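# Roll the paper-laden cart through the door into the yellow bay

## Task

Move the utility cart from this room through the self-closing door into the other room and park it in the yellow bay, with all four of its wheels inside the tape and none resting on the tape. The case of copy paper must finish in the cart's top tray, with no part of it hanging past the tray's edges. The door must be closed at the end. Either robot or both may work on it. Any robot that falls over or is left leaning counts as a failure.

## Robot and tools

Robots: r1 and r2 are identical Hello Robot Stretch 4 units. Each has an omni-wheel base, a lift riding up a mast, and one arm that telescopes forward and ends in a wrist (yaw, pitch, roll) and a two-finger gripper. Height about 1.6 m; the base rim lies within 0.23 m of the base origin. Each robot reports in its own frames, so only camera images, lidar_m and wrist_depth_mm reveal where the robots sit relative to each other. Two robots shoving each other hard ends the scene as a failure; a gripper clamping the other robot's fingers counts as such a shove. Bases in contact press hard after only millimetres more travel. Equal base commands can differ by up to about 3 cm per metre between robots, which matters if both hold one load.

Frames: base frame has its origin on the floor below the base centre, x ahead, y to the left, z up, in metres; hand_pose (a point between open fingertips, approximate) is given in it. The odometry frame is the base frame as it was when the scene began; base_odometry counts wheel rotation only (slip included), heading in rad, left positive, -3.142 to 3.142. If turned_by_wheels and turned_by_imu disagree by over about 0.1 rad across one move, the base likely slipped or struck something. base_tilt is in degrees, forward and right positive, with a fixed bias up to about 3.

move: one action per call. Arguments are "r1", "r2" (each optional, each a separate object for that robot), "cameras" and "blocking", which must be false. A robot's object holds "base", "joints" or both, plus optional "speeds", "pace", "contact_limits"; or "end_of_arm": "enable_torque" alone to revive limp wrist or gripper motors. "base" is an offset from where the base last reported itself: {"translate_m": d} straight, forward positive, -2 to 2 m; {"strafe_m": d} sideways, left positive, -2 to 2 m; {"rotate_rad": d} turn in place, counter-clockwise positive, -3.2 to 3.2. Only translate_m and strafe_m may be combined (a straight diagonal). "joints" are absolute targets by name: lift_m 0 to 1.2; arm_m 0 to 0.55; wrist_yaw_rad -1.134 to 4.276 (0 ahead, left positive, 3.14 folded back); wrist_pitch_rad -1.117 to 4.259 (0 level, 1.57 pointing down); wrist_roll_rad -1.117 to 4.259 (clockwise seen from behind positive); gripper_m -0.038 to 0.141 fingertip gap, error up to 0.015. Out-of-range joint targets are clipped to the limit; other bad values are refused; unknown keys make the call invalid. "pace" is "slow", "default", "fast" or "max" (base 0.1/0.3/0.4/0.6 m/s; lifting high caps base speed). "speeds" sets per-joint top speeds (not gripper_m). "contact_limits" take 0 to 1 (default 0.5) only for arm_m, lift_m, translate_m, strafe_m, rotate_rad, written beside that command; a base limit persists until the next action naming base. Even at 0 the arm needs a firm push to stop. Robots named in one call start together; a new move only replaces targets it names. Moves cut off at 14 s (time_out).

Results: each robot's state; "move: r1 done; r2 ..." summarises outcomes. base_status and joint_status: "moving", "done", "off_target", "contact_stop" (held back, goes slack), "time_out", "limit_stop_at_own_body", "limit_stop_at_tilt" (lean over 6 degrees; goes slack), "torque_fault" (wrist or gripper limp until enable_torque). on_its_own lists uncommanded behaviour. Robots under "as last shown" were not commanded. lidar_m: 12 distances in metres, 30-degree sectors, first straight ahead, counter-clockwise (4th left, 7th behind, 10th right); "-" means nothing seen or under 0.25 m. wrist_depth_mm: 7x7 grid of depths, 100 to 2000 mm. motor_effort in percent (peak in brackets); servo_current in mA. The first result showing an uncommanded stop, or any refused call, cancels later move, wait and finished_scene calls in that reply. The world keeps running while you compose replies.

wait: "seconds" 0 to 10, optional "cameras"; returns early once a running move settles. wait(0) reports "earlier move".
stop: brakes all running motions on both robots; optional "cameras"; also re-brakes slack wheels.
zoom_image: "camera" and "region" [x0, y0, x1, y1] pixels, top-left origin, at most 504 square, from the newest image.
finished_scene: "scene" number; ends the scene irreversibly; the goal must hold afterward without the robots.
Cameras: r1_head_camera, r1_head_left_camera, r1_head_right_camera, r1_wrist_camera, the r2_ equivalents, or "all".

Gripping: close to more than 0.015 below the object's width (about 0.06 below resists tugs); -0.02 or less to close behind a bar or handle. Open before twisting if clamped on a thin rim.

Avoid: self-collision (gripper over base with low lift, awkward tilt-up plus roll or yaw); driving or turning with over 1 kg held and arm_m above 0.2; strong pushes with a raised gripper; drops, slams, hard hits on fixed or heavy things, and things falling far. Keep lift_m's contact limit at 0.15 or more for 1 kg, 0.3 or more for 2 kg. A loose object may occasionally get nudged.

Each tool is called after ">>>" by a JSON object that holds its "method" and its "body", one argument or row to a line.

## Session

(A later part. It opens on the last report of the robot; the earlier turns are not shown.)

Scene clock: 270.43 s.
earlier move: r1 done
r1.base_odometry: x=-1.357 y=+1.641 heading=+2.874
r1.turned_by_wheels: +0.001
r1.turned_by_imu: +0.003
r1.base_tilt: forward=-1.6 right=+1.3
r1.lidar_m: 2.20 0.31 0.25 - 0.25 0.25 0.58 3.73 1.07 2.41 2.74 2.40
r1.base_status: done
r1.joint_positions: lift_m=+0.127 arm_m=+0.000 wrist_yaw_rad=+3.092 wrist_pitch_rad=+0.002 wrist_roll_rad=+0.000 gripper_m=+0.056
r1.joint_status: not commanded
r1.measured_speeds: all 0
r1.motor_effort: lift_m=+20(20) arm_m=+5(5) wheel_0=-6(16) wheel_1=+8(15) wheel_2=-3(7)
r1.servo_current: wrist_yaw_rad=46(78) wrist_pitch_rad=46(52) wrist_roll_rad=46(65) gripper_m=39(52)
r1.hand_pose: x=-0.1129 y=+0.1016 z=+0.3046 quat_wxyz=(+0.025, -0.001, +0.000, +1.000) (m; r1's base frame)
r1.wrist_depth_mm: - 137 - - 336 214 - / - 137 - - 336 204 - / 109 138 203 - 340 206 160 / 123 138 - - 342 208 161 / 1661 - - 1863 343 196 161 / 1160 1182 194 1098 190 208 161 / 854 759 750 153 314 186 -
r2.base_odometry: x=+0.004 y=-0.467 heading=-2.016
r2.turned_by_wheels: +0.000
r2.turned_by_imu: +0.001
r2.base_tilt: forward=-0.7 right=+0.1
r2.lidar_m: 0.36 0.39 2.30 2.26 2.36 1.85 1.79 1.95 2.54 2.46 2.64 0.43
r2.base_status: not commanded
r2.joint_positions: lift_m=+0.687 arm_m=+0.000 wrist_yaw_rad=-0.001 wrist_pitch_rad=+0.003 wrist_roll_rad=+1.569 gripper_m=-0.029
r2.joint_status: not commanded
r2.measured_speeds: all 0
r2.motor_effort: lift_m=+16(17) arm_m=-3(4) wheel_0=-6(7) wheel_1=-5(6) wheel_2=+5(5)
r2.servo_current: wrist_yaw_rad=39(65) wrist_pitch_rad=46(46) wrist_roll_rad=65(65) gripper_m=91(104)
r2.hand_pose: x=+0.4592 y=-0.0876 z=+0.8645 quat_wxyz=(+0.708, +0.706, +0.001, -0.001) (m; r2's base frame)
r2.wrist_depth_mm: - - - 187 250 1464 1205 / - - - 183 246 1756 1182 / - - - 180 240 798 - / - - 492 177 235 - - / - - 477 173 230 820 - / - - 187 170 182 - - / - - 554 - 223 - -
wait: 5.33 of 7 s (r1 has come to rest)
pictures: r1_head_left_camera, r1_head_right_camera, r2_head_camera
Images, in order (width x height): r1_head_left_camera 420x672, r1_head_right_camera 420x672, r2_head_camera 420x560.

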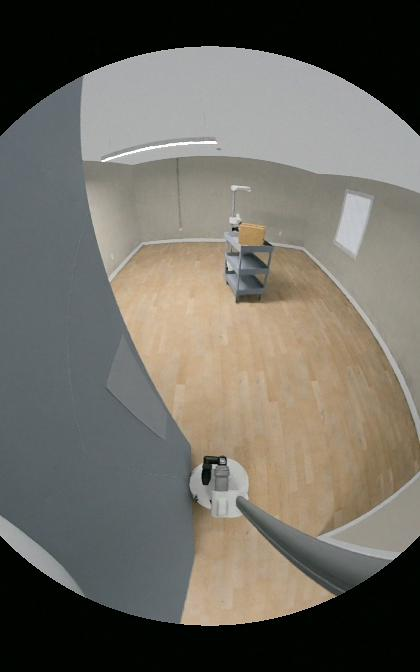

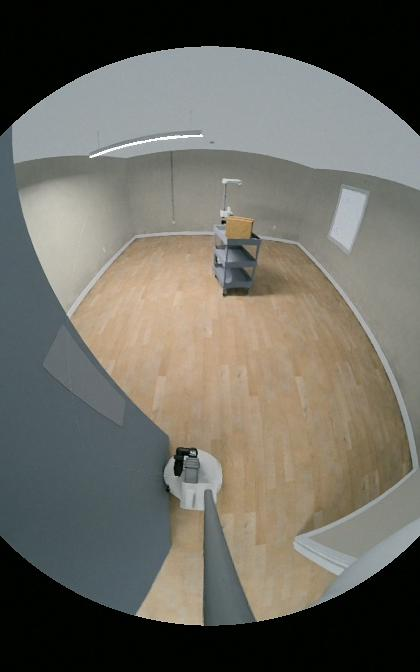

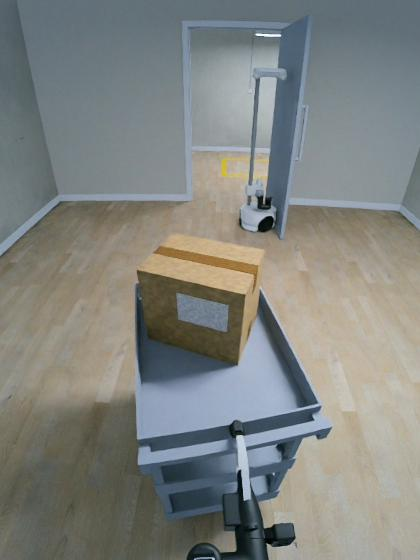

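>>> {"method": "move", "body": {
  "blocking": false,
  "r1": {"base":{"translate_m":0.05,"strafe_m":0.38},"pace":"slow","contact_limits":{"strafe_m":0.35}}
}}

>>> {"method": "wait", "body": {
  "seconds": 7,
  "cameras": ["r2_head_camera","r1_head_left_camera","r1_head_right_camera"]
}}

Scene clock: 274.23 s.
move: r1 moving
r1.base_odometry: x=-1.362 y=+1.628 heading=+2.874
r1.turned_by_wheels: +0.000
r1.turned_by_imu: +0.000
r1.base_tilt: forward=-1.6 right=+1.3
r1.lidar_m: 2.19 0.31 0.25 - 0.25 0.27 0.57 3.79 1.07 2.46 2.77 2.39
r1.base_status: translate_m moving; strafe_m moving
r1.joint_positions: lift_m=+0.127 arm_m=+0.000 wrist_yaw_rad=+3.092 wrist_pitch_rad=+0.002 wrist_roll_rad=+0.000 gripper_m=+0.056
r1.joint_status: not commanded
r1.measured_speeds: translate_m=+0.007 strafe_m=+0.052 rotate_rad=+0.002 lift_m=+0.000 arm_m=+0.000 wrist_yaw_rad=+0.000 wrist_pitch_rad=+0.000 wrist_roll_rad=+0.000
r1.motor_effort: lift_m=+20(20) arm_m=+5(5) wheel_0=-9(13) wheel_1=+14(15) wheel_2=-3(4)
r1.servo_current: wrist_yaw_rad=52(52) wrist_pitch_rad=39(52) wrist_roll_rad=52(52) gripper_m=39(46)
r1.contact_limits: strafe_m 0.35
r1.hand_pose: x=-0.1129 y=+0.1016 z=+0.3046 quat_wxyz=(+0.025, -0.001, +0.000, +1.000) (m; r1's base frame)
r1.wrist_depth_mm: - 137 - - 325 213 - / - 137 - - 329 203 - / 109 137 202 - 330 204 160 / 123 138 - - 332 206 160 / 1661 - - 1983 332 195 161 / 1160 1205 193 1098 190 206 161 / 854 759 759 153 307 185 -
r2: as last shown
r2.turned_by_imu: +0.000
r2.lidar_m: 0.37 0.38 2.25 2.26 2.35 1.85 1.79 1.94 2.51 2.45 2.66 0.44
r2.motor_effort: lift_m=+17(17) arm_m=-3(3) wheel_0=-6(7) wheel_1=-5(6) wheel_2=+4(5)
r2.servo_current: wrist_yaw_rad=46(52) wrist_pitch_rad=46(46) wrist_roll_rad=52(59) gripper_m=91(98)
r2.wrist_depth_mm: - - - 187 251 1499 1182 / - - - 184 243 1756 1205 / - - - 180 241 788 - / - - 496 177 236 - - / - - 477 173 232 820 - / - - 187 169 181 - - / - - 554 - 222 - -
pictures: none

Scene clock: 277.07 s.
earlier move: r1 contact_stop
r1.base_odometry: x=-1.393 y=+1.561 heading=+2.873
r1.turned_by_wheels: -0.001
r1.turned_by_imu: +0.008
r1.base_tilt: forward=-1.6 right=+1.3
r1.lidar_m: 2.19 0.35 0.25 - 0.25 0.25 0.47 3.78 1.13 2.56 2.83 2.36
r1.base_status: translate_m contact_stop (by the wheels' count: +0.014 of +0.050); strafe_m contact_stop (by the wheels' count: +0.087 of +0.380)
r1.joint_positions: lift_m=+0.127 arm_m=+0.000 wrist_yaw_rad=+3.092 wrist_pitch_rad=+0.002 wrist_roll_rad=+0.000 gripper_m=+0.056
r1.joint_status: not commanded
r1.measured_speeds: all 0
r1.on_its_own: the wheels are slack since a contact_stop
r1.motor_effort: lift_m=+20(20) arm_m=+4(5) wheel_0=+0(27) wheel_1=+0(24) wheel_2=+0(8)
r1.servo_current: wrist_yaw_rad=65(65) wrist_pitch_rad=39(52) wrist_roll_rad=46(65) gripper_m=52(52)
r1.contact_limits: strafe_m 0.35
r1.hand_pose: x=-0.1128 y=+0.1017 z=+0.3046 quat_wxyz=(+0.025, -0.001, +0.000, +1.000) (m; r1's base frame)
r1.wrist_depth_mm: 135 138 - 439 289 195 - / 112 139 - 442 273 196 - / 116 139 260 449 276 188 - / 136 156 - 449 277 190 - / 1983 - - 455 278 190 160 / 1160 1205 194 455 191 190 - / 866 750 750 143 260 174 -
r2.base_odometry: x=+0.004 y=-0.467 heading=-2.016
r2.turned_by_wheels: +0.000
r2.turned_by_imu: +0.000
r2.base_tilt: forward=-0.7 right=+0.1
r2.lidar_m: 0.37 0.38 2.30 2.25 2.34 1.85 1.80 1.94 2.52 2.46 2.62 0.43
r2.base_status: not commanded
r2.joint_positions: lift_m=+0.687 arm_m=+0.000 wrist_yaw_rad=-0.001 wrist_pitch_rad=+0.003 wrist_roll_rad=+1.569 gripper_m=-0.029
r2.joint_status: not commanded
r2.measured_speeds: all 0
r2.motor_effort: lift_m=+16(17) arm_m=-4(4) wheel_0=-6(7) wheel_1=-5(6) wheel_2=+4(5)
r2.servo_current: wrist_yaw_rad=52(59) wrist_pitch_rad=46(46) wrist_roll_rad=52(59) gripper_m=91(104)
r2.hand_pose: x=+0.4592 y=-0.0876 z=+0.8645 quat_wxyz=(+0.708, +0.706, +0.001, -0.001) (m; r2's base frame)
r2.wrist_depth_mm: - - - 187 250 1499 1182 / - - - 184 245 1756 1182 / - - - 180 240 788 - / - - 496 176 235 - - / - - 480 173 231 820 - / - - 187 169 181 - - / - - 549 - 222 - -
wait: 2.83 of 7 s (r1 has come to rest)
pictures: r1_head_left_camera, r1_head_right_camera, r2_head_camera
Images, in order (width x height): r1_head_left_camera 420x672, r1_head_right_camera 420x672, r2_head_camera 420x560.

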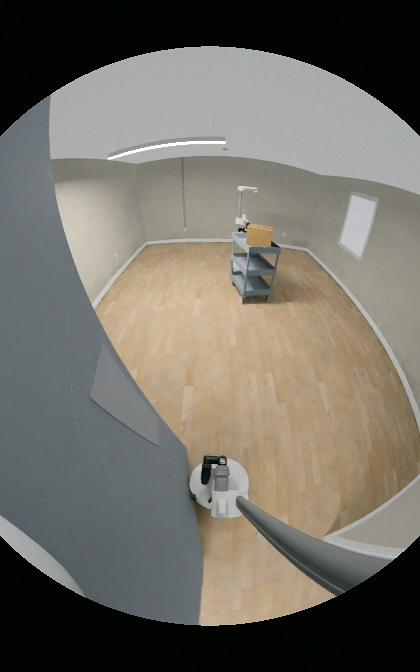

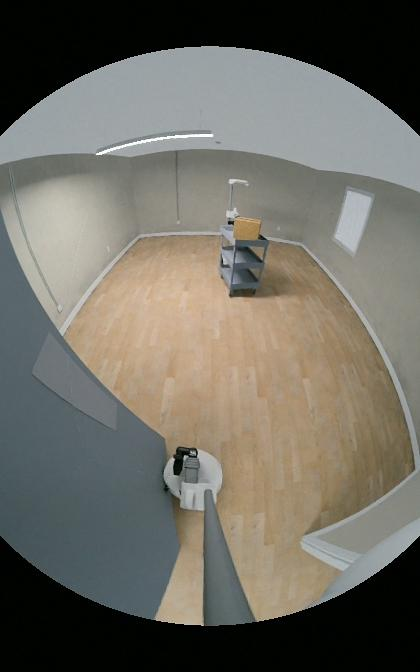

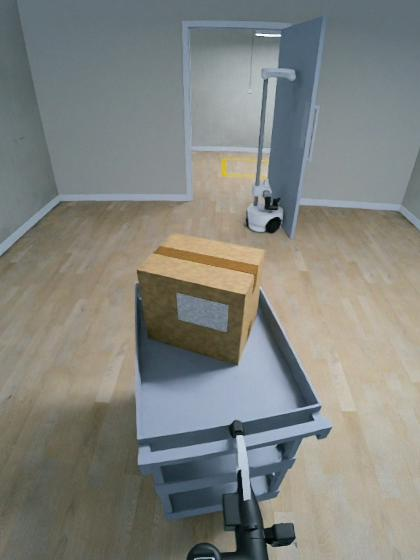

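>>> {"method": "move", "body": {
  "blocking": false,
  "r1": {"base":{"translate_m":0.34,"strafe_m":0.05},"pace":"slow","contact_limits":{"strafe_m":0.4}}
}}

>>> {"method": "wait", "body": {
  "seconds": 7,
  "cameras": ["r2_head_camera","r1_head_left_camera","r1_head_right_camera"]
}}

Scene clock: 289.67 s.
move: r1 moving
r1.base_odometry: x=-1.406 y=+1.562 heading=+2.874
r1.turned_by_wheels: +0.001
r1.turned_by_imu: +0.000
r1.base_tilt: forward=-1.6 right=+1.3
r1.lidar_m: 2.17 0.37 0.25 - 0.25 0.25 0.47 3.81 1.14 2.64 2.84 2.33
r1.base_status: translate_m moving; strafe_m moving
r1.joint_positions: lift_m=+0.127 arm_m=+0.000 wrist_yaw_rad=+3.092 wrist_pitch_rad=+0.002 wrist_roll_rad=+0.000 gripper_m=+0.056
r1.joint_status: not commanded
r1.measured_speeds: translate_m=+0.048 strafe_m=+0.007 rotate_rad=+0.000 lift_m=+0.000 arm_m=+0.000 wrist_yaw_rad=+0.000 wrist_pitch_rad=+0.000 wrist_roll_rad=+0.000
r1.motor_effort: lift_m=+20(20) arm_m=+4(4) wheel_0=+2(3) wheel_1=+12(13) wheel_2=-4(6)
r1.servo_current: wrist_yaw_rad=26(65) wrist_pitch_rad=46(46) wrist_roll_rad=39(65) gripper_m=39(39)
r1.contact_limits: strafe_m 0.4
r1.hand_pose: x=-0.1128 y=+0.1017 z=+0.3046 quat_wxyz=(+0.025, -0.001, +0.000, +1.000) (m; r1's base frame)
r1.wrist_depth_mm: 136 138 - 445 272 195 - / 112 139 - 449 276 196 - / 116 139 260 449 276 189 - / 137 156 - 452 277 190 - / 1983 - - 455 278 190 160 / 1182 1205 194 455 191 190 - / 842 750 750 143 263 174 -
r2: as last shown
r2.lidar_m: 0.37 0.35 2.30 2.25 2.40 1.85 1.80 1.95 2.51 2.46 2.66 0.45
r2.motor_effort: lift_m=+16(16) arm_m=-3(4) wheel_0=-6(7) wheel_1=-5(6) wheel_2=+5(5)
r2.servo_current: wrist_yaw_rad=46(59) wrist_pitch_rad=46(46) wrist_roll_rad=39(59) gripper_m=91(98)
r2.wrist_depth_mm: - - - 187 250 1537 1205 / - - - 184 246 1756 1182 / - - - 180 240 788 - / - - 496 177 236 - - / - - 480 173 230 809 - / - - 187 169 181 - - / - - 549 - 223 - -
pictures: none

Scene clock: 293.87 s.
earlier move: r1 done
r1.base_odometry: x=-1.734 y=+1.602 heading=+2.874
r1.turned_by_wheels: +0.000
r1.turned_by_imu: +0.000
r1.base_tilt: forward=-1.6 right=+1.3
r1.lidar_m: 1.87 2.85 2.01 1.93 0.25 0.25 0.51 1.38 1.47 2.79 2.88 1.95
r1.base_status: done
r1.joint_positions: lift_m=+0.127 arm_m=+0.000 wrist_yaw_rad=+3.092 wrist_pitch_rad=+0.002 wrist_roll_rad=+0.000 gripper_m=+0.056
r1.joint_status: not commanded
r1.measured_speeds: all 0
r1.motor_effort: lift_m=+20(20) arm_m=+4(5) wheel_0=+0(4) wheel_1=+7(13) wheel_2=-2(6)
r1.servo_current: wrist_yaw_rad=26(65) wrist_pitch_rad=39(52) wrist_roll_rad=46(72) gripper_m=39(52)
r1.contact_limits: strafe_m 0.4
r1.hand_pose: x=-0.1128 y=+0.1017 z=+0.3046 quat_wxyz=(+0.025, -0.001, +0.000, +1.000) (m; r1's base frame)
r1.wrist_depth_mm: 136 138 - 455 274 196 169 / 112 139 - 455 297 197 170 / 116 139 257 462 279 189 170 / 136 156 - 466 282 189 170 / 1921 - - 473 282 191 170 / 1182 1205 193 477 191 190 171 / 842 759 759 143 265 174 172
r2.base_odometry: x=+0.004 y=-0.467 heading=-2.016
r2.turned_by_wheels: +0.000
r2.turned_by_imu: +0.001
r2.base_tilt: forward=-0.7 right=+0.1
r2.lidar_m: 0.37 0.37 2.30 2.24 2.38 1.84 1.80 1.96 2.53 2.46 2.67 0.44
r2.base_status: not commanded
r2.joint_positions: lift_m=+0.687 arm_m=+0.000 wrist_yaw_rad=-0.001 wrist_pitch_rad=+0.003 wrist_roll_rad=+1.569 gripper_m=-0.029
r2.joint_status: not commanded
r2.measured_speeds: all 0
r2.motor_effort: lift_m=+16(17) arm_m=-3(4) wheel_0=-6(7) wheel_1=-5(6) wheel_2=+5(5)
r2.servo_current: wrist_yaw_rad=46(59) wrist_pitch_rad=46(46) wrist_roll_rad=46(65) gripper_m=85(104)
r2.hand_pose: x=+0.4592 y=-0.0876 z=+0.8645 quat_wxyz=(+0.708, +0.706, +0.001, -0.001) (m; r2's base frame)
r2.wrist_depth_mm: - - - 187 250 1499 1182 / - - - 184 245 1708 1205 / - - - 180 240 798 - / - - 496 177 236 - - / - - 477 174 231 820 - / - - 187 169 181 - - / - - 549 - 223 - -
wait: 4.20 of 7 s (r1 has come to rest)
pictures: r1_head_left_camera, r1_head_right_camera, r2_head_camera
Images, in order (width x height): r1_head_left_camera 420x672, r1_head_right_camera 420x672, r2_head_camera 420x560.

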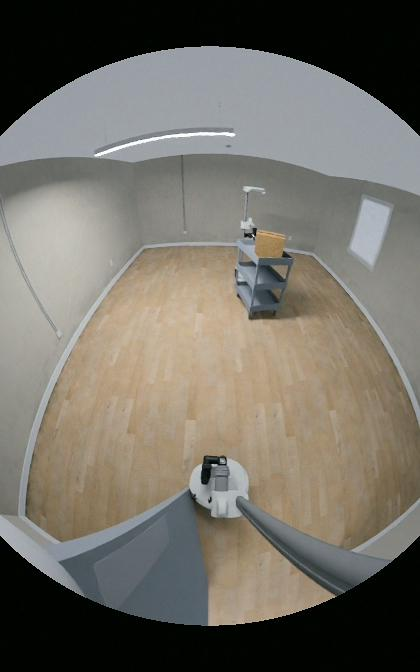

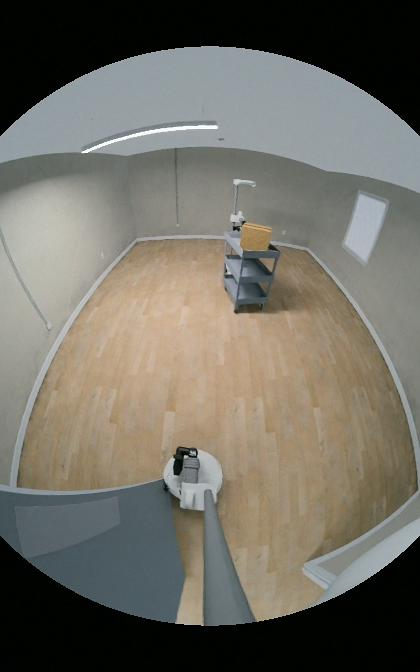

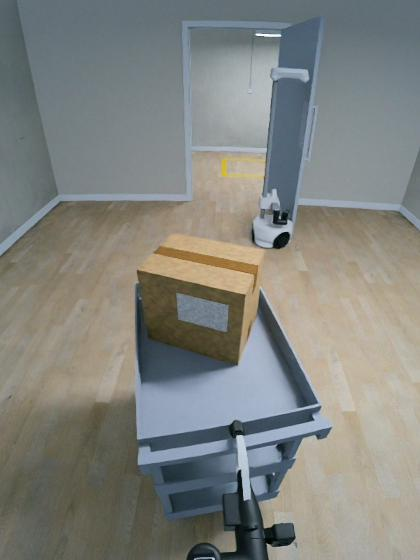

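>>> {"method": "move", "body": {
  "blocking": false,
  "r1": {"base":{"translate_m":0.11,"strafe_m":0.05},"pace":"slow","contact_limits":{"strafe_m":0.4}}
}}

>>> {"method": "wait", "body": {
  "seconds": 5,
  "cameras": ["r2_head_camera","r1_head_left_camera","r1_head_right_camera"]
}}

Scene clock: 299.33 s.
move: r1 moving
r1.base_odometry: x=-1.748 y=+1.600 heading=+2.874
r1.turned_by_wheels: +0.000
r1.turned_by_imu: +0.000
r1.base_tilt: forward=-1.6 right=+1.3
r1.lidar_m: 1.86 2.83 2.00 1.93 0.25 0.25 0.47 1.38 1.50 2.79 2.88 1.94
r1.base_status: translate_m moving; strafe_m moving
r1.joint_positions: lift_m=+0.127 arm_m=+0.000 wrist_yaw_rad=+3.092 wrist_pitch_rad=+0.002 wrist_roll_rad=+0.000 gripper_m=+0.056
r1.joint_status: not commanded
r1.measured_speeds: translate_m=+0.048 strafe_m=+0.022 rotate_rad=-0.001 lift_m=+0.000 arm_m=+0.000 wrist_yaw_rad=+0.000 wrist_pitch_rad=+0.000 wrist_roll_rad=+0.000
r1.motor_effort: lift_m=+20(20) arm_m=+4(4) wheel_0=+2(3) wheel_1=+9(12) wheel_2=-5(6)
r1.servo_current: wrist_yaw_rad=59(59) wrist_pitch_rad=46(52) wrist_roll_rad=46(65) gripper_m=33(46)
r1.contact_limits: strafe_m 0.4
r1.hand_pose: x=-0.1128 y=+0.1017 z=+0.3046 quat_wxyz=(+0.025, -0.001, +0.000, +1.000) (m; r1's base frame)
r1.wrist_depth_mm: 136 138 - 455 274 195 - / 112 139 - 410 296 187 185 / 116 139 256 455 278 189 185 / 136 156 - 466 279 190 185 / 1921 - - 469 281 190 185 / 1160 1205 194 473 191 190 186 / 854 759 750 137 263 181 187
r2: as last shown
r2.turned_by_imu: +0.000
r2.base_tilt: forward=-0.7 right=+0.0
r2.lidar_m: 0.35 0.37 2.30 2.24 2.37 1.85 1.81 1.94 2.51 2.46 2.63 0.43
r2.motor_effort: lift_m=+16(16) arm_m=-3(4) wheel_0=-7(7) wheel_1=-6(6) wheel_2=+5(5)
r2.servo_current: wrist_yaw_rad=39(52) wrist_pitch_rad=39(46) wrist_roll_rad=52(59) gripper_m=91(98)
r2.wrist_depth_mm: - - - 187 251 1499 1182 / - - - 184 245 1708 1229 / - - - 180 240 788 - / - - 492 177 236 - - / - - 477 173 230 809 - / - - 187 169 181 - - / - - 554 - 223 - -
pictures: none

Scene clock: 301.23 s.
earlier move: r1 done
r1.base_odometry: x=-1.853 y=+1.583 heading=+2.874
r1.turned_by_wheels: +0.000
r1.turned_by_imu: +0.000
r1.base_tilt: forward=-1.5 right=+1.3
r1.lidar_m: 1.74 2.77 1.97 1.90 0.28 0.25 0.38 1.50 1.59 2.84 2.91 1.79
r1.base_status: done
r1.joint_positions: lift_m=+0.127 arm_m=+0.000 wrist_yaw_rad=+3.092 wrist_pitch_rad=+0.002 wrist_roll_rad=+0.000 gripper_m=+0.056
r1.joint_status: not commanded
r1.measured_speeds: all 0
r1.motor_effort: lift_m=+20(20) arm_m=+4(4) wheel_0=+0(4) wheel_1=+5(12) wheel_2=+2(6)
r1.servo_current: wrist_yaw_rad=46(72) wrist_pitch_rad=46(52) wrist_roll_rad=46(65) gripper_m=46(52)
r1.contact_limits: strafe_m 0.4
r1.hand_pose: x=-0.1128 y=+0.1017 z=+0.3046 quat_wxyz=(+0.025, -0.001, +0.000, +1.000) (m; r1's base frame)
r1.wrist_depth_mm: 136 138 - 336 273 - - / 113 139 - 342 272 - - / 116 139 224 345 274 - - / 137 159 - 345 273 - - / 1983 - - 349 - - - / 1205 1205 193 351 188 1160 1118 / 842 750 759 143 699 788 809
r2.base_odometry: x=+0.004 y=-0.467 heading=-2.016
r2.turned_by_wheels: +0.000
r2.turned_by_imu: +0.000
r2.base_tilt: forward=-0.7 right=+0.0
r2.lidar_m: 0.37 0.37 2.25 2.26 2.36 1.86 1.80 1.94 2.51 2.45 2.66 0.45
r2.base_status: not commanded
r2.joint_positions: lift_m=+0.687 arm_m=+0.000 wrist_yaw_rad=-0.001 wrist_pitch_rad=+0.003 wrist_roll_rad=+1.569 gripper_m=-0.029
r2.joint_status: not commanded
r2.measured_speeds: all 0
r2.motor_effort: lift_m=+16(17) arm_m=-4(4) wheel_0=-6(7) wheel_1=-5(6) wheel_2=+5(5)
r2.servo_current: wrist_yaw_rad=39(59) wrist_pitch_rad=39(52) wrist_roll_rad=46(59) gripper_m=98(104)
r2.hand_pose: x=+0.4592 y=-0.0876 z=+0.8645 quat_wxyz=(+0.708, +0.706, +0.001, -0.001) (m; r2's base frame)
r2.wrist_depth_mm: - - - 187 251 1499 1229 / - - - 183 244 1708 1205 / - - - 180 240 788 - / - - 492 177 235 - - / - - 480 173 231 809 - / - - 187 170 181 - - / - - 554 - 223 - -
wait: 1.90 of 5 s (r1 has come to rest)
pictures: r1_head_left_camera, r1_head_right_camera, r2_head_camera
Images, in order (width x height): r1_head_left_camera 420x672, r1_head_right_camera 420x672, r2_head_camera 420x560.

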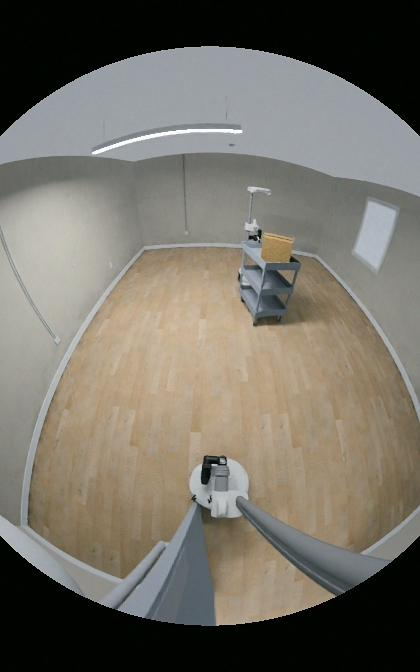

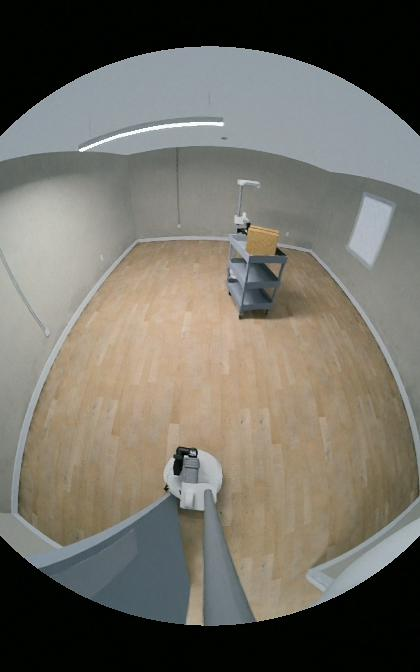

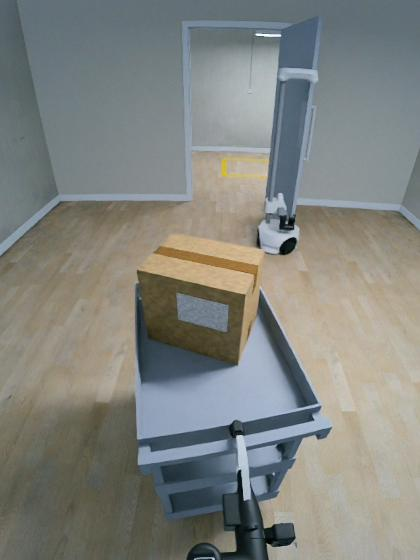

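>>> {"method": "zoom_image", "body": {
  "camera": "r2_head_camera",
  "region": [150, 0, 350, 270]
}}

>>> {"method": "zoom_image", "body": {
  "camera": "r1_head_right_camera",
  "region": [20, 430, 400, 640]
}}

Scaled by 1.867 from the camera's 420x560 image, which has a finer 1200x1600 frame.

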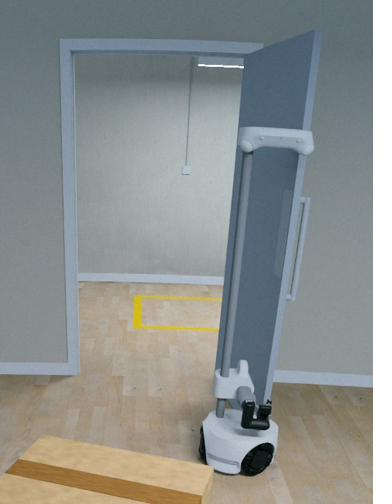

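Scaled by 1.326 from the camera's 420x672 image, which has a finer 600x960 frame.

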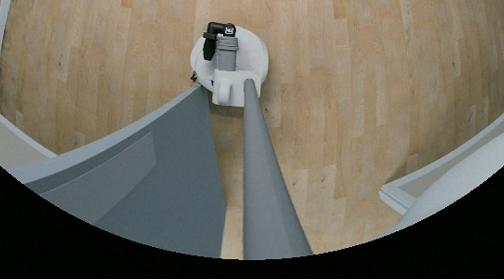

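>>> {"method": "move", "body": {
  "blocking": false,
  "r1": {"base":{"translate_m":0.05,"strafe_m":0.06},"pace":"slow","contact_limits":{"strafe_m":0.4}}
}}

>>> {"method": "wait", "body": {
  "seconds": 4,
  "cameras": ["r2_head_camera","r1_head_right_camera"]
}}

>>> {"method": "zoom_image", "body": {
  "camera": "r2_head_camera",
  "region": [150, 0, 350, 270]
}}

>>> {"method": "zoom_image", "body": {
  "camera": "r1_head_right_camera",
  "region": [20, 430, 400, 640]
}}

Scene clock: 363.50 s.
move: r1 moving
r1.base_odometry: x=-1.864 y=+1.576 heading=+2.874
r1.turned_by_wheels: +0.000
r1.turned_by_imu: +0.000
r1.base_tilt: forward=-1.6 right=+1.3
r1.lidar_m: 1.77 2.74 1.97 1.88 0.32 0.25 0.40 1.51 1.64 2.85 2.93 1.79
r1.base_status: translate_m moving; strafe_m moving
r1.joint_positions: lift_m=+0.127 arm_m=+0.000 wrist_yaw_rad=+3.092 wrist_pitch_rad=+0.002 wrist_roll_rad=+0.000 gripper_m=+0.056
r1.joint_status: not commanded
r1.measured_speeds: translate_m=+0.032 strafe_m=+0.037 rotate_rad=-0.001 lift_m=+0.000 arm_m=+0.000 wrist_yaw_rad=+0.000 wrist_pitch_rad=+0.000 wrist_roll_rad=+0.000
r1.motor_effort: lift_m=+20(20) arm_m=+4(4) wheel_0=-5(8) wheel_1=+10(11) wheel_2=-2(3)
r1.servo_current: wrist_yaw_rad=59(72) wrist_pitch_rad=46(46) wrist_roll_rad=39(59) gripper_m=46(46)
r1.contact_limits: strafe_m 0.4
r1.hand_pose: x=-0.1128 y=+0.1017 z=+0.3046 quat_wxyz=(+0.025, -0.001, +0.000, +1.000) (m; r1's base frame)
r1.wrist_depth_mm: 136 138 - 317 - - - / 113 139 - 320 - - - / 116 140 222 325 283 - - / 137 160 - 327 - - - / 1921 - - 330 - - - / 1229 1205 193 332 187 1160 1118 / 831 759 768 143 741 759 809
r2: as last shown
r2.base_tilt: forward=-0.7 right=+0.1
r2.lidar_m: 0.37 0.38 2.29 2.24 2.37 1.84 1.81 1.94 2.51 2.47 2.64 0.45
r2.motor_effort: lift_m=+16(17) arm_m=-3(4) wheel_0=-6(7) wheel_1=-6(6) wheel_2=+5(5)
r2.servo_current: wrist_yaw_rad=33(46) wrist_pitch_rad=46(46) wrist_roll_rad=52(52) gripper_m=91(98)
r2.wrist_depth_mm: - - - 187 250 1537 1182 / - - - 184 245 1708 1205 / - - - 180 241 798 - / - - 496 177 235 - - / - - 480 173 231 809 - / - - 187 169 181 - - / - - 549 - 223 - -
pictures: none

Scene clock: 365.03 s.
earlier move: r1 done
r1.base_odometry: x=-1.917 y=+1.539 heading=+2.875
r1.turned_by_wheels: +0.000
r1.turned_by_imu: +0.001
r1.base_tilt: forward=-1.6 right=+1.3
r1.lidar_m: 1.76 2.67 1.94 1.83 1.74 0.25 0.25 1.60 1.71 2.90 2.97 1.76
r1.base_status: done
r1.joint_positions: lift_m=+0.127 arm_m=+0.000 wrist_yaw_rad=+3.092 wrist_pitch_rad=+0.002 wrist_roll_rad=+0.000 gripper_m=+0.056
r1.joint_status: not commanded
r1.measured_speeds: all 0
r1.motor_effort: lift_m=+20(20) arm_m=+4(5) wheel_0=-5(11) wheel_1=+6(12) wheel_2=+3(5)
r1.servo_current: wrist_yaw_rad=52(72) wrist_pitch_rad=46(52) wrist_roll_rad=59(72) gripper_m=39(46)
r1.contact_limits: strafe_m 0.4
r1.hand_pose: x=-0.1128 y=+0.1017 z=+0.3046 quat_wxyz=(+0.025, -0.001, +0.000, +1.000) (m; r1's base frame)
r1.wrist_depth_mm: 136 138 - - - - - / 113 139 314 - - - - / 117 140 309 - - - - / 137 160 310 - - - - / 1983 - 1661 - - - - / 1205 1182 195 1118 188 1138 1138 / 842 759 314 143 798 768 820
r2.base_odometry: x=+0.004 y=-0.467 heading=-2.016
r2.turned_by_wheels: +0.000
r2.turned_by_imu: +0.000
r2.base_tilt: forward=-0.6 right=+0.1
r2.lidar_m: 0.37 0.38 2.28 2.24 2.35 1.82 1.80 1.96 2.50 2.44 2.63 0.45
r2.base_status: not commanded
r2.joint_positions: lift_m=+0.687 arm_m=+0.000 wrist_yaw_rad=-0.001 wrist_pitch_rad=+0.003 wrist_roll_rad=+1.569 gripper_m=-0.029
r2.joint_status: not commanded
r2.measured_speeds: all 0
r2.motor_effort: lift_m=+16(17) arm_m=-4(4) wheel_0=-7(7) wheel_1=-5(6) wheel_2=+5(5)
r2.servo_current: wrist_yaw_rad=46(59) wrist_pitch_rad=39(46) wrist_roll_rad=46(59) gripper_m=85(98)
r2.hand_pose: x=+0.4592 y=-0.0876 z=+0.8645 quat_wxyz=(+0.708, +0.706, +0.001, -0.001) (m; r2's base frame)
r2.wrist_depth_mm: - - - 187 251 1499 1182 / - - - 184 245 1756 1182 / - - - 180 240 798 - / - - 496 177 236 - - / - - 477 173 231 820 - / - - 187 169 181 - - / - - 549 - 222 - -
wait: 1.53 of 4 s (r1 has come to rest)
pictures: r1_head_right_camera, r2_head_camera
Images, in order (width x height): r1_head_right_camera 420x672, r2_head_camera 420x560.

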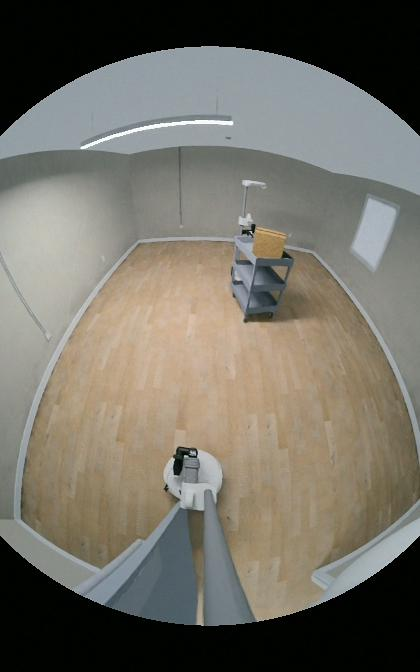

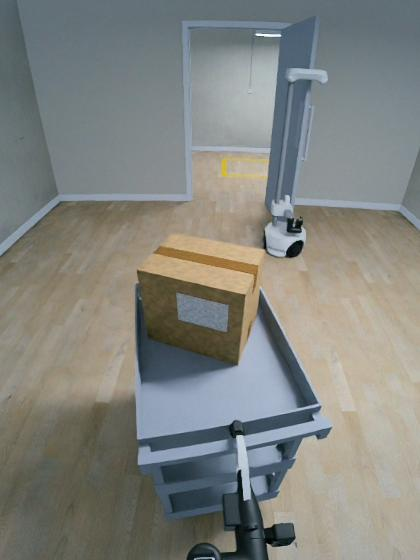

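Scaled by 1.867 from the camera's 420x560 image, which has a finer 1200x1600 frame.

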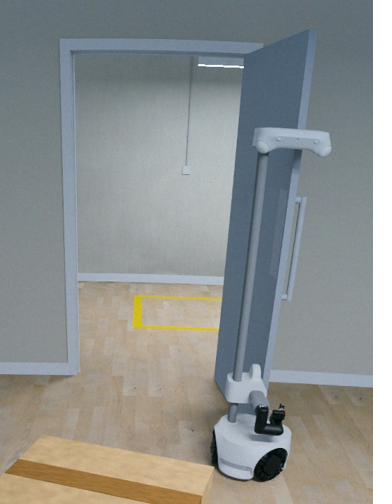

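Scaled by 1.326 from the camera's 420x672 image, which has a finer 600x960 frame.

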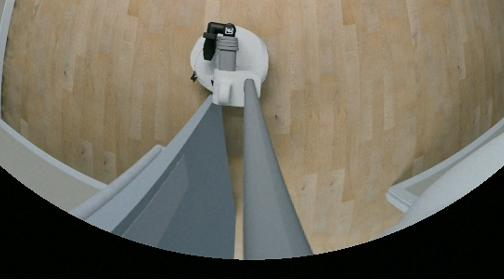

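>>> {"method": "move", "body": {
  "blocking": false,
  "r1": {"base":{"translate_m":-0.04},"pace":"slow","contact_limits":{"translate_m":0.4}}
}}

>>> {"method": "wait", "body": {
  "seconds": 3,
  "cameras": ["r2_head_camera","r1_head_right_camera"]
}}

>>> {"method": "zoom_image", "body": {
  "camera": "r2_head_camera",
  "region": [150, 0, 350, 270]
}}

>>> {"method": "zoom_image", "body": {
  "camera": "r1_head_right_camera",
  "region": [20, 430, 400, 640]
}}

Scene clock: 374.60 s.
move: r1 moving
r1.base_odometry: x=-1.906 y=+1.536 heading=+2.873
r1.turned_by_wheels: -0.001
r1.turned_by_imu: -0.002
r1.base_tilt: forward=-1.5 right=+1.3
r1.lidar_m: 1.78 2.66 1.91 1.83 1.76 0.25 0.26 1.57 1.69 2.90 3.00 1.73
r1.base_status: translate_m moving
r1.joint_positions: lift_m=+0.127 arm_m=+0.000 wrist_yaw_rad=+3.092 wrist_pitch_rad=+0.002 wrist_roll_rad=+0.000 gripper_m=+0.056
r1.joint_status: not commanded
r1.measured_speeds: translate_m=-0.039 strafe_m=+0.000 rotate_rad=-0.005 lift_m=+0.000 arm_m=+0.000 wrist_yaw_rad=+0.000 wrist_pitch_rad=+0.000 wrist_roll_rad=+0.000
r1.motor_effort: lift_m=+20(20) arm_m=+4(5) wheel_0=-18(18) wheel_1=-14(14) wheel_2=+22(22)
r1.servo_current: wrist_yaw_rad=59(65) wrist_pitch_rad=46(46) wrist_roll_rad=59(59) gripper_m=46(46)
r1.contact_limits: translate_m 0.4
r1.hand_pose: x=-0.1128 y=+0.1017 z=+0.3046 quat_wxyz=(+0.025, -0.001, +0.000, +1.000) (m; r1's base frame)
r1.wrist_depth_mm: 136 138 413 307 - - - / 113 139 303 306 - - - / 116 139 301 307 - - - / 137 159 304 309 - - - / 1983 - 1661 309 - - - / 1182 1182 197 991 187 1138 1118 / 854 759 591 143 788 768 820
r2: as last shown
r2.base_tilt: forward=-0.7 right=+0.1
r2.lidar_m: 0.39 0.37 2.29 2.25 2.35 1.84 1.78 1.95 2.53 2.46 2.64 0.42
r2.motor_effort: lift_m=+17(17) arm_m=-3(4) wheel_0=-6(7) wheel_1=-5(6) wheel_2=+5(5)
r2.servo_current: wrist_yaw_rad=46(52) wrist_pitch_rad=39(46) wrist_roll_rad=46(59) gripper_m=91(91)
r2.wrist_depth_mm: - - - 187 250 1499 1182 / - - - 184 244 1708 1205 / - - - 180 240 798 - / - - 496 177 236 - - / - - 477 173 230 820 - / - - 187 169 181 - - / - - 554 - 222 - -
pictures: none

Scene clock: 376.53 s.
earlier move: r1 contact_stop
r1.base_odometry: x=-1.918 y=+1.540 heading=+2.918
r1.turned_by_wheels: +0.045
r1.turned_by_imu: +0.036
r1.base_tilt: forward=-1.6 right=+1.3
r1.lidar_m: 1.85 2.58 1.87 1.82 1.65 0.26 0.25 1.60 1.75 2.89 3.04 1.73
r1.base_status: translate_m contact_stop (by the wheels' count: +0.001 of -0.040)
r1.joint_positions: lift_m=+0.127 arm_m=+0.000 wrist_yaw_rad=+3.092 wrist_pitch_rad=+0.002 wrist_roll_rad=+0.000 gripper_m=+0.056
r1.joint_status: not commanded
r1.measured_speeds: all 0
r1.on_its_own: the wheels are slack since a contact_stop
r1.motor_effort: lift_m=+20(20) arm_m=+4(5) wheel_0=+0(25) wheel_1=+0(16) wheel_2=+0(24)
r1.servo_current: wrist_yaw_rad=26(65) wrist_pitch_rad=46(52) wrist_roll_rad=46(72) gripper_m=39(52)
r1.contact_limits: translate_m 0.4
r1.hand_pose: x=-0.1128 y=+0.1017 z=+0.3046 quat_wxyz=(+0.025, -0.001, +0.000, +1.000) (m; r1's base frame)
r1.wrist_depth_mm: - 137 - - - - - / - 138 310 - - - - / 113 138 232 - - - - / 131 145 309 - - - - / 1921 - 1921 - - - - / 1205 1205 198 1078 187 1160 1118 / 842 750 707 143 778 778 820
r2.base_odometry: x=+0.004 y=-0.467 heading=-2.016
r2.turned_by_wheels: +0.000
r2.turned_by_imu: +0.000
r2.base_tilt: forward=-0.7 right=+0.1
r2.lidar_m: 0.36 0.35 2.29 2.24 2.37 1.85 1.81 1.97 2.53 2.47 2.65 0.40
r2.base_status: not commanded
r2.joint_positions: lift_m=+0.687 arm_m=+0.000 wrist_yaw_rad=-0.001 wrist_pitch_rad=+0.003 wrist_roll_rad=+1.569 gripper_m=-0.029
r2.joint_status: not commanded
r2.measured_speeds: all 0
r2.motor_effort: lift_m=+16(17) arm_m=-3(4) wheel_0=-6(7) wheel_1=-5(6) wheel_2=+5(5)
r2.servo_current: wrist_yaw_rad=46(65) wrist_pitch_rad=33(46) wrist_roll_rad=46(59) gripper_m=91(98)
r2.hand_pose: x=+0.4592 y=-0.0876 z=+0.8645 quat_wxyz=(+0.708, +0.706, +0.001, -0.001) (m; r2's base frame)
r2.wrist_depth_mm: - - - 187 251 1499 1182 / - - - 183 245 1661 1182 / - - - 180 240 788 - / - - 492 177 236 - - / - - 473 173 230 809 - / - - 187 169 181 - - / - - 554 - 222 - -
wait: 1.93 of 3 s (r1 has come to rest)
pictures: r1_head_right_camera, r2_head_camera
Images, in order (width x height): r1_head_right_camera 420x672, r2_head_camera 420x560.

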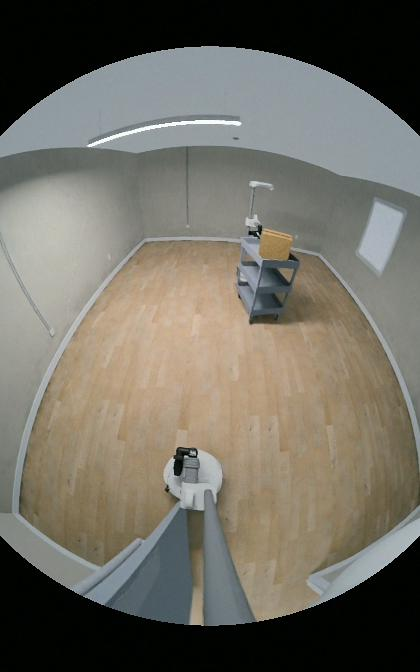

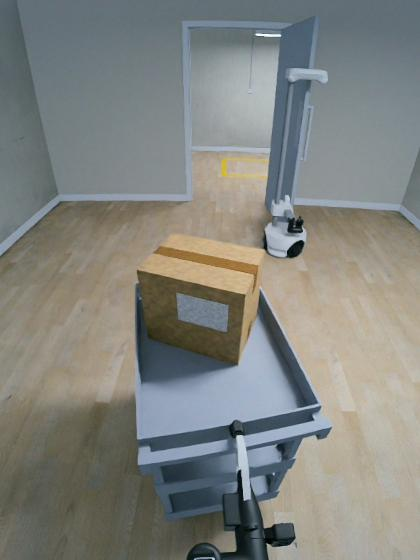

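Scaled by 1.867 from the camera's 420x560 image, which has a finer 1200x1600 frame.

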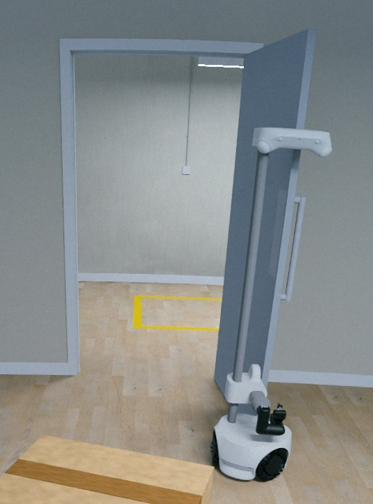

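Scaled by 1.326 from the camera's 420x672 image, which has a finer 600x960 frame.

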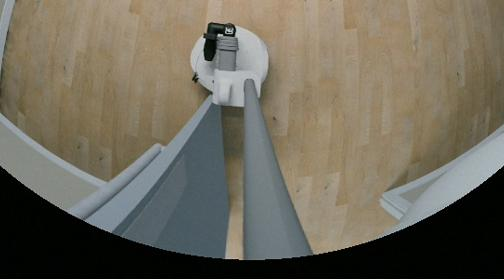

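>>> {"method": "move", "body": {
  "blocking": false,
  "r1": {"base":{"strafe_m":-0.06},"pace":"slow"}
}}

>>> {"method": "wait", "body": {
  "seconds": 3
}}

>>> {"method": "move", "body": {
  "blocking": false,
  "r1": {"base":{"translate_m":-0.05},"pace":"slow","contact_limits":{"translate_m":0.5}}
}}

>>> {"method": "wait", "body": {
  "seconds": 3,
  "cameras": ["r2_head_camera","r1_head_right_camera"]
}}

>>> {"method": "zoom_image", "body": {
  "camera": "r2_head_camera",
  "region": [150, 0, 350, 270]
}}

>>> {"method": "zoom_image", "body": {
  "camera": "r1_head_right_camera",
  "region": [20, 430, 400, 640]
}}

Scene clock: 382.00 s.
move: r1 moving
r1.base_odometry: x=-1.915 y=+1.554 heading=+2.918
r1.turned_by_wheels: -0.001
r1.turned_by_imu: -0.001
r1.base_tilt: forward=-1.6 right=+1.3
r1.lidar_m: 1.84 2.60 1.93 1.85 1.68 0.25 0.25 1.58 1.79 2.88 2.99 1.71
r1.base_status: strafe_m moving
r1.joint_positions: lift_m=+0.127 arm_m=+0.000 wrist_yaw_rad=+3.092 wrist_pitch_rad=+0.002 wrist_roll_rad=+0.000 gripper_m=+0.056
r1.joint_status: not commanded
r1.measured_speeds: translate_m=+0.001 strafe_m=-0.055 rotate_rad=-0.006 lift_m=+0.000 arm_m=+0.000 wrist_yaw_rad=+0.000 wrist_pitch_rad=+0.000 wrist_roll_rad=+0.000
r1.motor_effort: lift_m=+20(20) arm_m=+4(4) wheel_0=+1(4) wheel_1=-9(10) wheel_2=+4(5)
r1.servo_current: wrist_yaw_rad=52(52) wrist_pitch_rad=39(52) wrist_roll_rad=46(65) gripper_m=39(52)
r1.hand_pose: x=-0.1128 y=+0.1017 z=+0.3046 quat_wxyz=(+0.025, -0.001, +0.000, +1.000) (m; r1's base frame)
r1.wrist_depth_mm: - 137 - - - - - / - 138 310 - - - - / 113 138 233 - - - - / 131 145 310 - - - - / 1983 - - - - - - / 1182 1205 197 1078 188 1160 1098 / 866 768 707 143 798 768 809
r2: as last shown
r2.base_tilt: forward=-0.8 right=+0.1
r2.lidar_m: 0.36 0.36 2.28 2.25 2.37 1.85 1.80 1.94 2.52 2.46 2.64 0.46
r2.motor_effort: lift_m=+16(17) arm_m=-4(4) wheel_0=-6(7) wheel_1=-5(6) wheel_2=+5(5)
r2.servo_current: wrist_yaw_rad=52(59) wrist_pitch_rad=39(46) wrist_roll_rad=39(52) gripper_m=85(98)
r2.wrist_depth_mm: - - - 187 250 1499 1182 / - - - 184 245 1756 1205 / - - - 180 240 788 - / - - 492 177 236 - - / - - 477 173 231 820 - / - - 187 169 181 - - / - - 554 - 222 - -
pictures: none

Scene clock: 383.23 s.
earlier move: r1 done
r1.base_odometry: x=-1.905 y=+1.599 heading=+2.918
r1.turned_by_wheels: +0.000
r1.turned_by_imu: +0.000
r1.base_tilt: forward=-1.6 right=+1.3
r1.lidar_m: 1.76 2.65 1.96 1.89 1.71 0.25 0.25 1.56 1.75 2.84 2.97 1.73
r1.base_status: done
r1.joint_positions: lift_m=+0.127 arm_m=+0.000 wrist_yaw_rad=+3.092 wrist_pitch_rad=+0.002 wrist_roll_rad=+0.000 gripper_m=+0.056
r1.joint_status: not commanded
r1.measured_speeds: all 0
r1.motor_effort: lift_m=+20(20) arm_m=+4(5) wheel_0=-4(7) wheel_1=-8(11) wheel_2=+7(7)
r1.servo_current: wrist_yaw_rad=46(65) wrist_pitch_rad=46(52) wrist_roll_rad=52(65) gripper_m=39(52)
r1.hand_pose: x=-0.1128 y=+0.1017 z=+0.3046 quat_wxyz=(+0.025, -0.001, +0.000, +1.000) (m; r1's base frame)
r1.wrist_depth_mm: - 137 - - - - - / - 138 307 - - - - / 112 138 232 - - - - / 131 145 307 - - - - / 1983 - 1983 - - - - / 1205 1182 198 1078 187 1160 1118 / 842 750 715 143 788 768 820
r2.base_odometry: x=+0.004 y=-0.467 heading=-2.016
r2.turned_by_wheels: +0.000
r2.turned_by_imu: +0.000
r2.base_tilt: forward=-0.7 right=+0.0
r2.lidar_m: 0.36 0.39 2.30 2.24 2.36 1.84 1.80 1.97 2.52 2.46 2.64 0.42
r2.base_status: not commanded
r2.joint_positions: lift_m=+0.687 arm_m=+0.000 wrist_yaw_rad=-0.001 wrist_pitch_rad=+0.003 wrist_roll_rad=+1.569 gripper_m=-0.029
r2.joint_status: not commanded
r2.measured_speeds: all 0
r2.motor_effort: lift_m=+16(17) arm_m=-4(4) wheel_0=-7(7) wheel_1=-5(6) wheel_2=+4(5)
r2.servo_current: wrist_yaw_rad=52(65) wrist_pitch_rad=39(46) wrist_roll_rad=39(59) gripper_m=91(98)
r2.hand_pose: x=+0.4592 y=-0.0876 z=+0.8645 quat_wxyz=(+0.708, +0.706, +0.001, -0.001) (m; r2's base frame)
r2.wrist_depth_mm: - - - 187 250 1499 1182 / - - - 183 246 1756 1205 / - - - 180 240 798 - / - - 496 177 236 - - / - - 477 174 231 820 - / - - 188 169 181 - - / - - 554 - 222 - -
wait: 1.23 of 3 s (r1 has come to rest)
pictures: none

Scene clock: 383.73 s.
move: r1 contact_stop
r1.base_odometry: x=-1.902 y=+1.599 heading=+2.922
r1.turned_by_wheels: +0.004
r1.turned_by_imu: +0.004
r1.base_tilt: forward=-1.6 right=+1.3
r1.lidar_m: 1.75 2.68 1.96 1.89 1.69 0.25 0.25 1.53 1.79 2.84 2.96 1.72
r1.base_status: translate_m contact_stop
r1.joint_positions: lift_m=+0.127 arm_m=+0.000 wrist_yaw_rad=+3.092 wrist_pitch_rad=+0.002 wrist_roll_rad=+0.000 gripper_m=+0.056
r1.joint_status: not commanded
r1.measured_speeds: translate_m=+0.009 strafe_m=-0.006 rotate_rad=+0.036 lift_m=+0.000 arm_m=+0.000 wrist_yaw_rad=+0.000 wrist_pitch_rad=+0.000 wrist_roll_rad=+0.000
r1.on_its_own: the wheels are slack since a contact_stop
r1.motor_effort: lift_m=+20(20) arm_m=+4(4) wheel_0=+0(25) wheel_1=-2(14) wheel_2=+2(26)
r1.servo_current: wrist_yaw_rad=39(59) wrist_pitch_rad=33(52) wrist_roll_rad=46(59) gripper_m=39(46)
r1.contact_limits: translate_m 0.5
r1.hand_pose: x=-0.1128 y=+0.1017 z=+0.3046 quat_wxyz=(+0.025, -0.001, +0.000, +1.000) (m; r1's base frame)
r1.wrist_depth_mm: - 137 - 303 - - - / - 138 303 303 - - - / 112 138 256 307 - - - / 129 143 304 307 - - - / 1661 - - 307 - - - / 1205 1229 198 991 187 1160 1160 / 854 759 759 143 788 768 820
r2: as last shown
r2.base_tilt: forward=-0.6 right=+0.1
r2.lidar_m: 0.36 0.36 2.27 2.23 2.38 1.84 1.81 1.96 2.53 2.46 2.64 0.44
r2.motor_effort: lift_m=+16(16) arm_m=-3(4) wheel_0=-6(7) wheel_1=-6(6) wheel_2=+5(5)
r2.servo_current: wrist_yaw_rad=46(52) wrist_pitch_rad=46(46) wrist_roll_rad=52(59) gripper_m=98(98)
r2.wrist_depth_mm: - - - 187 251 1537 1205 / - - - 184 245 1708 1205 / - - - 180 241 798 - / - - 492 177 236 - - / - - 480 173 231 809 - / - - 187 170 181 - - / - - 554 - 222 - -
pictures: none

not run: a stop that you did not command came earlier in this reply.

Scaled by 1.867 from the camera's 420x560 image, which has a finer 1200x1600 frame.
This view is cut from an older image: the scene may have changed since it was taken.

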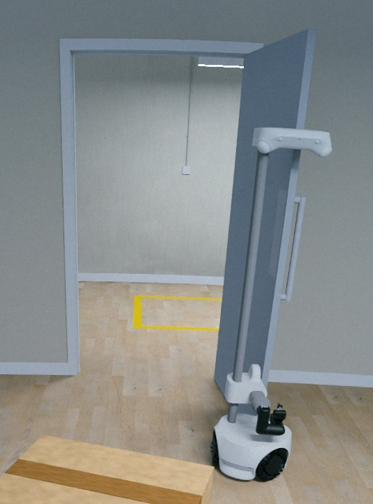

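Scaled by 1.326 from the camera's 420x672 image, which has a finer 600x960 frame.
This view is cut from an older image: the scene may have changed since it was taken.

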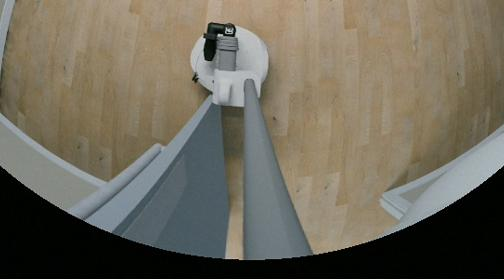

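>>> {"method": "move", "body": {
  "blocking": false,
  "r1": {"base":{"strafe_m":-0.05},"pace":"slow"}
}}

>>> {"method": "wait", "body": {
  "seconds": 3,
  "cameras": ["r2_head_camera","r1_head_right_camera"]
}}

>>> {"method": "zoom_image", "body": {
  "camera": "r1_head_right_camera",
  "region": [20, 430, 400, 640]
}}

Scene clock: 389.90 s.
earlier move: r1 contact_stop
move: r1 moving
r1.base_odometry: x=-1.917 y=+1.623 heading=+3.001
r1.turned_by_wheels: +0.079
r1.turned_by_imu: +0.079
r1.base_tilt: forward=-1.6 right=+1.2
r1.lidar_m: 2.02 2.51 1.95 1.89 1.56 1.24 1.18 1.22 1.97 2.81 3.03 1.68
r1.base_status: earlier translate_m contact_stop (by the wheels' count: +0.016 of -0.050); strafe_m moving
r1.joint_positions: lift_m=+0.127 arm_m=+0.000 wrist_yaw_rad=+3.092 wrist_pitch_rad=+0.002 wrist_roll_rad=+0.000 gripper_m=+0.056
r1.joint_status: not commanded
r1.measured_speeds: translate_m=+0.001 strafe_m=-0.056 rotate_rad=-0.003 lift_m=+0.000 arm_m=+0.000 wrist_yaw_rad=+0.000 wrist_pitch_rad=+0.000 wrist_roll_rad=+0.000
r1.motor_effort: lift_m=+20(20) arm_m=+4(4) wheel_0=+6(7) wheel_1=-7(8) wheel_2=+0(1)
r1.servo_current: wrist_yaw_rad=39(52) wrist_pitch_rad=46(46) wrist_roll_rad=39(59) gripper_m=39(46)
r1.hand_pose: x=-0.1128 y=+0.1017 z=+0.3046 quat_wxyz=(+0.025, -0.001, +0.000, +1.000) (m; r1's base frame)
r1.wrist_depth_mm: - 137 - - - - - / - 138 - - - - - / 112 138 213 - - - - / 129 143 247 - - - - / - - - - - - - / 1098 1078 191 1205 187 1138 1138 / 854 750 759 798 788 778 820
r2: as last shown
r2.turned_by_imu: +0.001
r2.base_tilt: forward=-0.7 right=+0.0
r2.lidar_m: 0.36 0.37 2.32 2.25 2.38 1.85 1.81 1.94 2.52 2.46 2.64 0.43
r2.motor_effort: lift_m=+16(17) arm_m=-3(4) wheel_0=-6(7) wheel_1=-5(6) wheel_2=+5(5)
r2.servo_current: wrist_yaw_rad=52(52) wrist_pitch_rad=46(52) wrist_roll_rad=52(52) gripper_m=85(98)
r2.wrist_depth_mm: - - - 187 250 1464 1205 / - - - 183 244 1756 1205 / - - - 180 241 788 - / - - 500 177 235 - - / - - 480 173 230 820 - / - - 187 169 181 - - / - - 549 - 221 - -
pictures: none

Scene clock: 391.00 s.
earlier move: r1 done
r1.base_odometry: x=-1.912 y=+1.658 heading=+3.002
r1.turned_by_wheels: +0.000
r1.turned_by_imu: +0.000
r1.base_tilt: forward=-1.6 right=+1.3
r1.lidar_m: 1.93 2.54 1.99 1.94 1.58 1.24 1.20 1.23 1.97 2.79 2.99 1.68
r1.base_status: done
r1.joint_positions: lift_m=+0.127 arm_m=+0.000 wrist_yaw_rad=+3.092 wrist_pitch_rad=+0.002 wrist_roll_rad=+0.000 gripper_m=+0.056
r1.joint_status: not commanded
r1.measured_speeds: all 0
r1.motor_effort: lift_m=+20(20) arm_m=+4(4) wheel_0=+4(8) wheel_1=-2(8) wheel_2=+0(2)
r1.servo_current: wrist_yaw_rad=46(59) wrist_pitch_rad=46(46) wrist_roll_rad=46(65) gripper_m=46(52)
r1.hand_pose: x=-0.1128 y=+0.1017 z=+0.3046 quat_wxyz=(+0.025, -0.001, +0.000, +1.000) (m; r1's base frame)
r1.wrist_depth_mm: - 137 - - - - - / - 138 - - - - - / 112 138 215 - - - - / 129 143 246 - - - - / - - - - - - - / 1098 1182 192 1182 188 1160 1138 / 854 750 759 798 788 768 820
r2.base_odometry: x=+0.004 y=-0.467 heading=-2.016
r2.turned_by_wheels: +0.000
r2.turned_by_imu: +0.000
r2.base_tilt: forward=-0.6 right=+0.1
r2.lidar_m: 0.37 0.37 2.27 2.26 2.36 1.85 1.79 1.96 2.53 2.46 2.66 0.44
r2.base_status: not commanded
r2.joint_positions: lift_m=+0.687 arm_m=+0.000 wrist_yaw_rad=-0.001 wrist_pitch_rad=+0.003 wrist_roll_rad=+1.569 gripper_m=-0.029
r2.joint_status: not commanded
r2.measured_speeds: all 0
r2.motor_effort: lift_m=+16(17) arm_m=-4(4) wheel_0=-7(7) wheel_1=-6(6) wheel_2=+5(5)
r2.servo_current: wrist_yaw_rad=46(59) wrist_pitch_rad=39(52) wrist_roll_rad=46(59) gripper_m=91(98)
r2.hand_pose: x=+0.4592 y=-0.0876 z=+0.8645 quat_wxyz=(+0.708, +0.706, +0.001, -0.001) (m; r2's base frame)
r2.wrist_depth_mm: - - - 187 251 1499 1205 / - - - 184 245 1708 1229 / - - - 180 240 798 - / - - 496 177 236 - - / - - 477 173 230 809 - / - - 187 169 181 - - / - - 549 - 223 - -
wait: 1.10 of 3 s (r1 has come to rest)
pictures: r1_head_right_camera, r2_head_camera
Images, in order (width x height): r1_head_right_camera 420x672, r2_head_camera 420x560.

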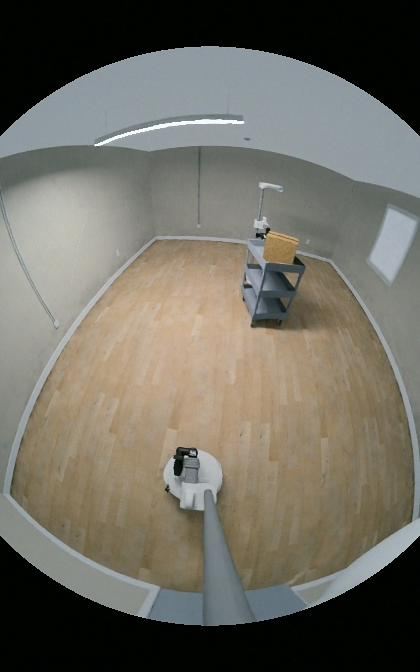

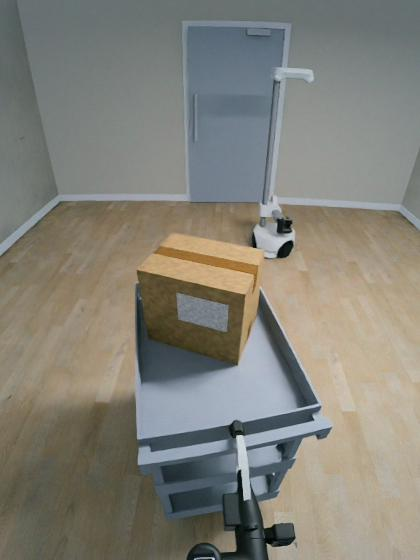

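Scaled by 1.326 from the camera's 420x672 image, which has a finer 600x960 frame.

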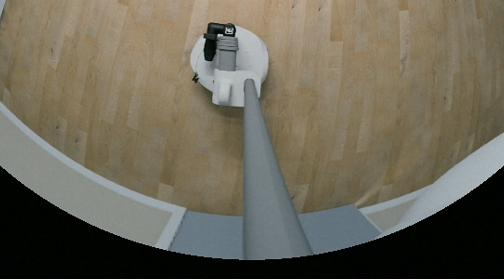

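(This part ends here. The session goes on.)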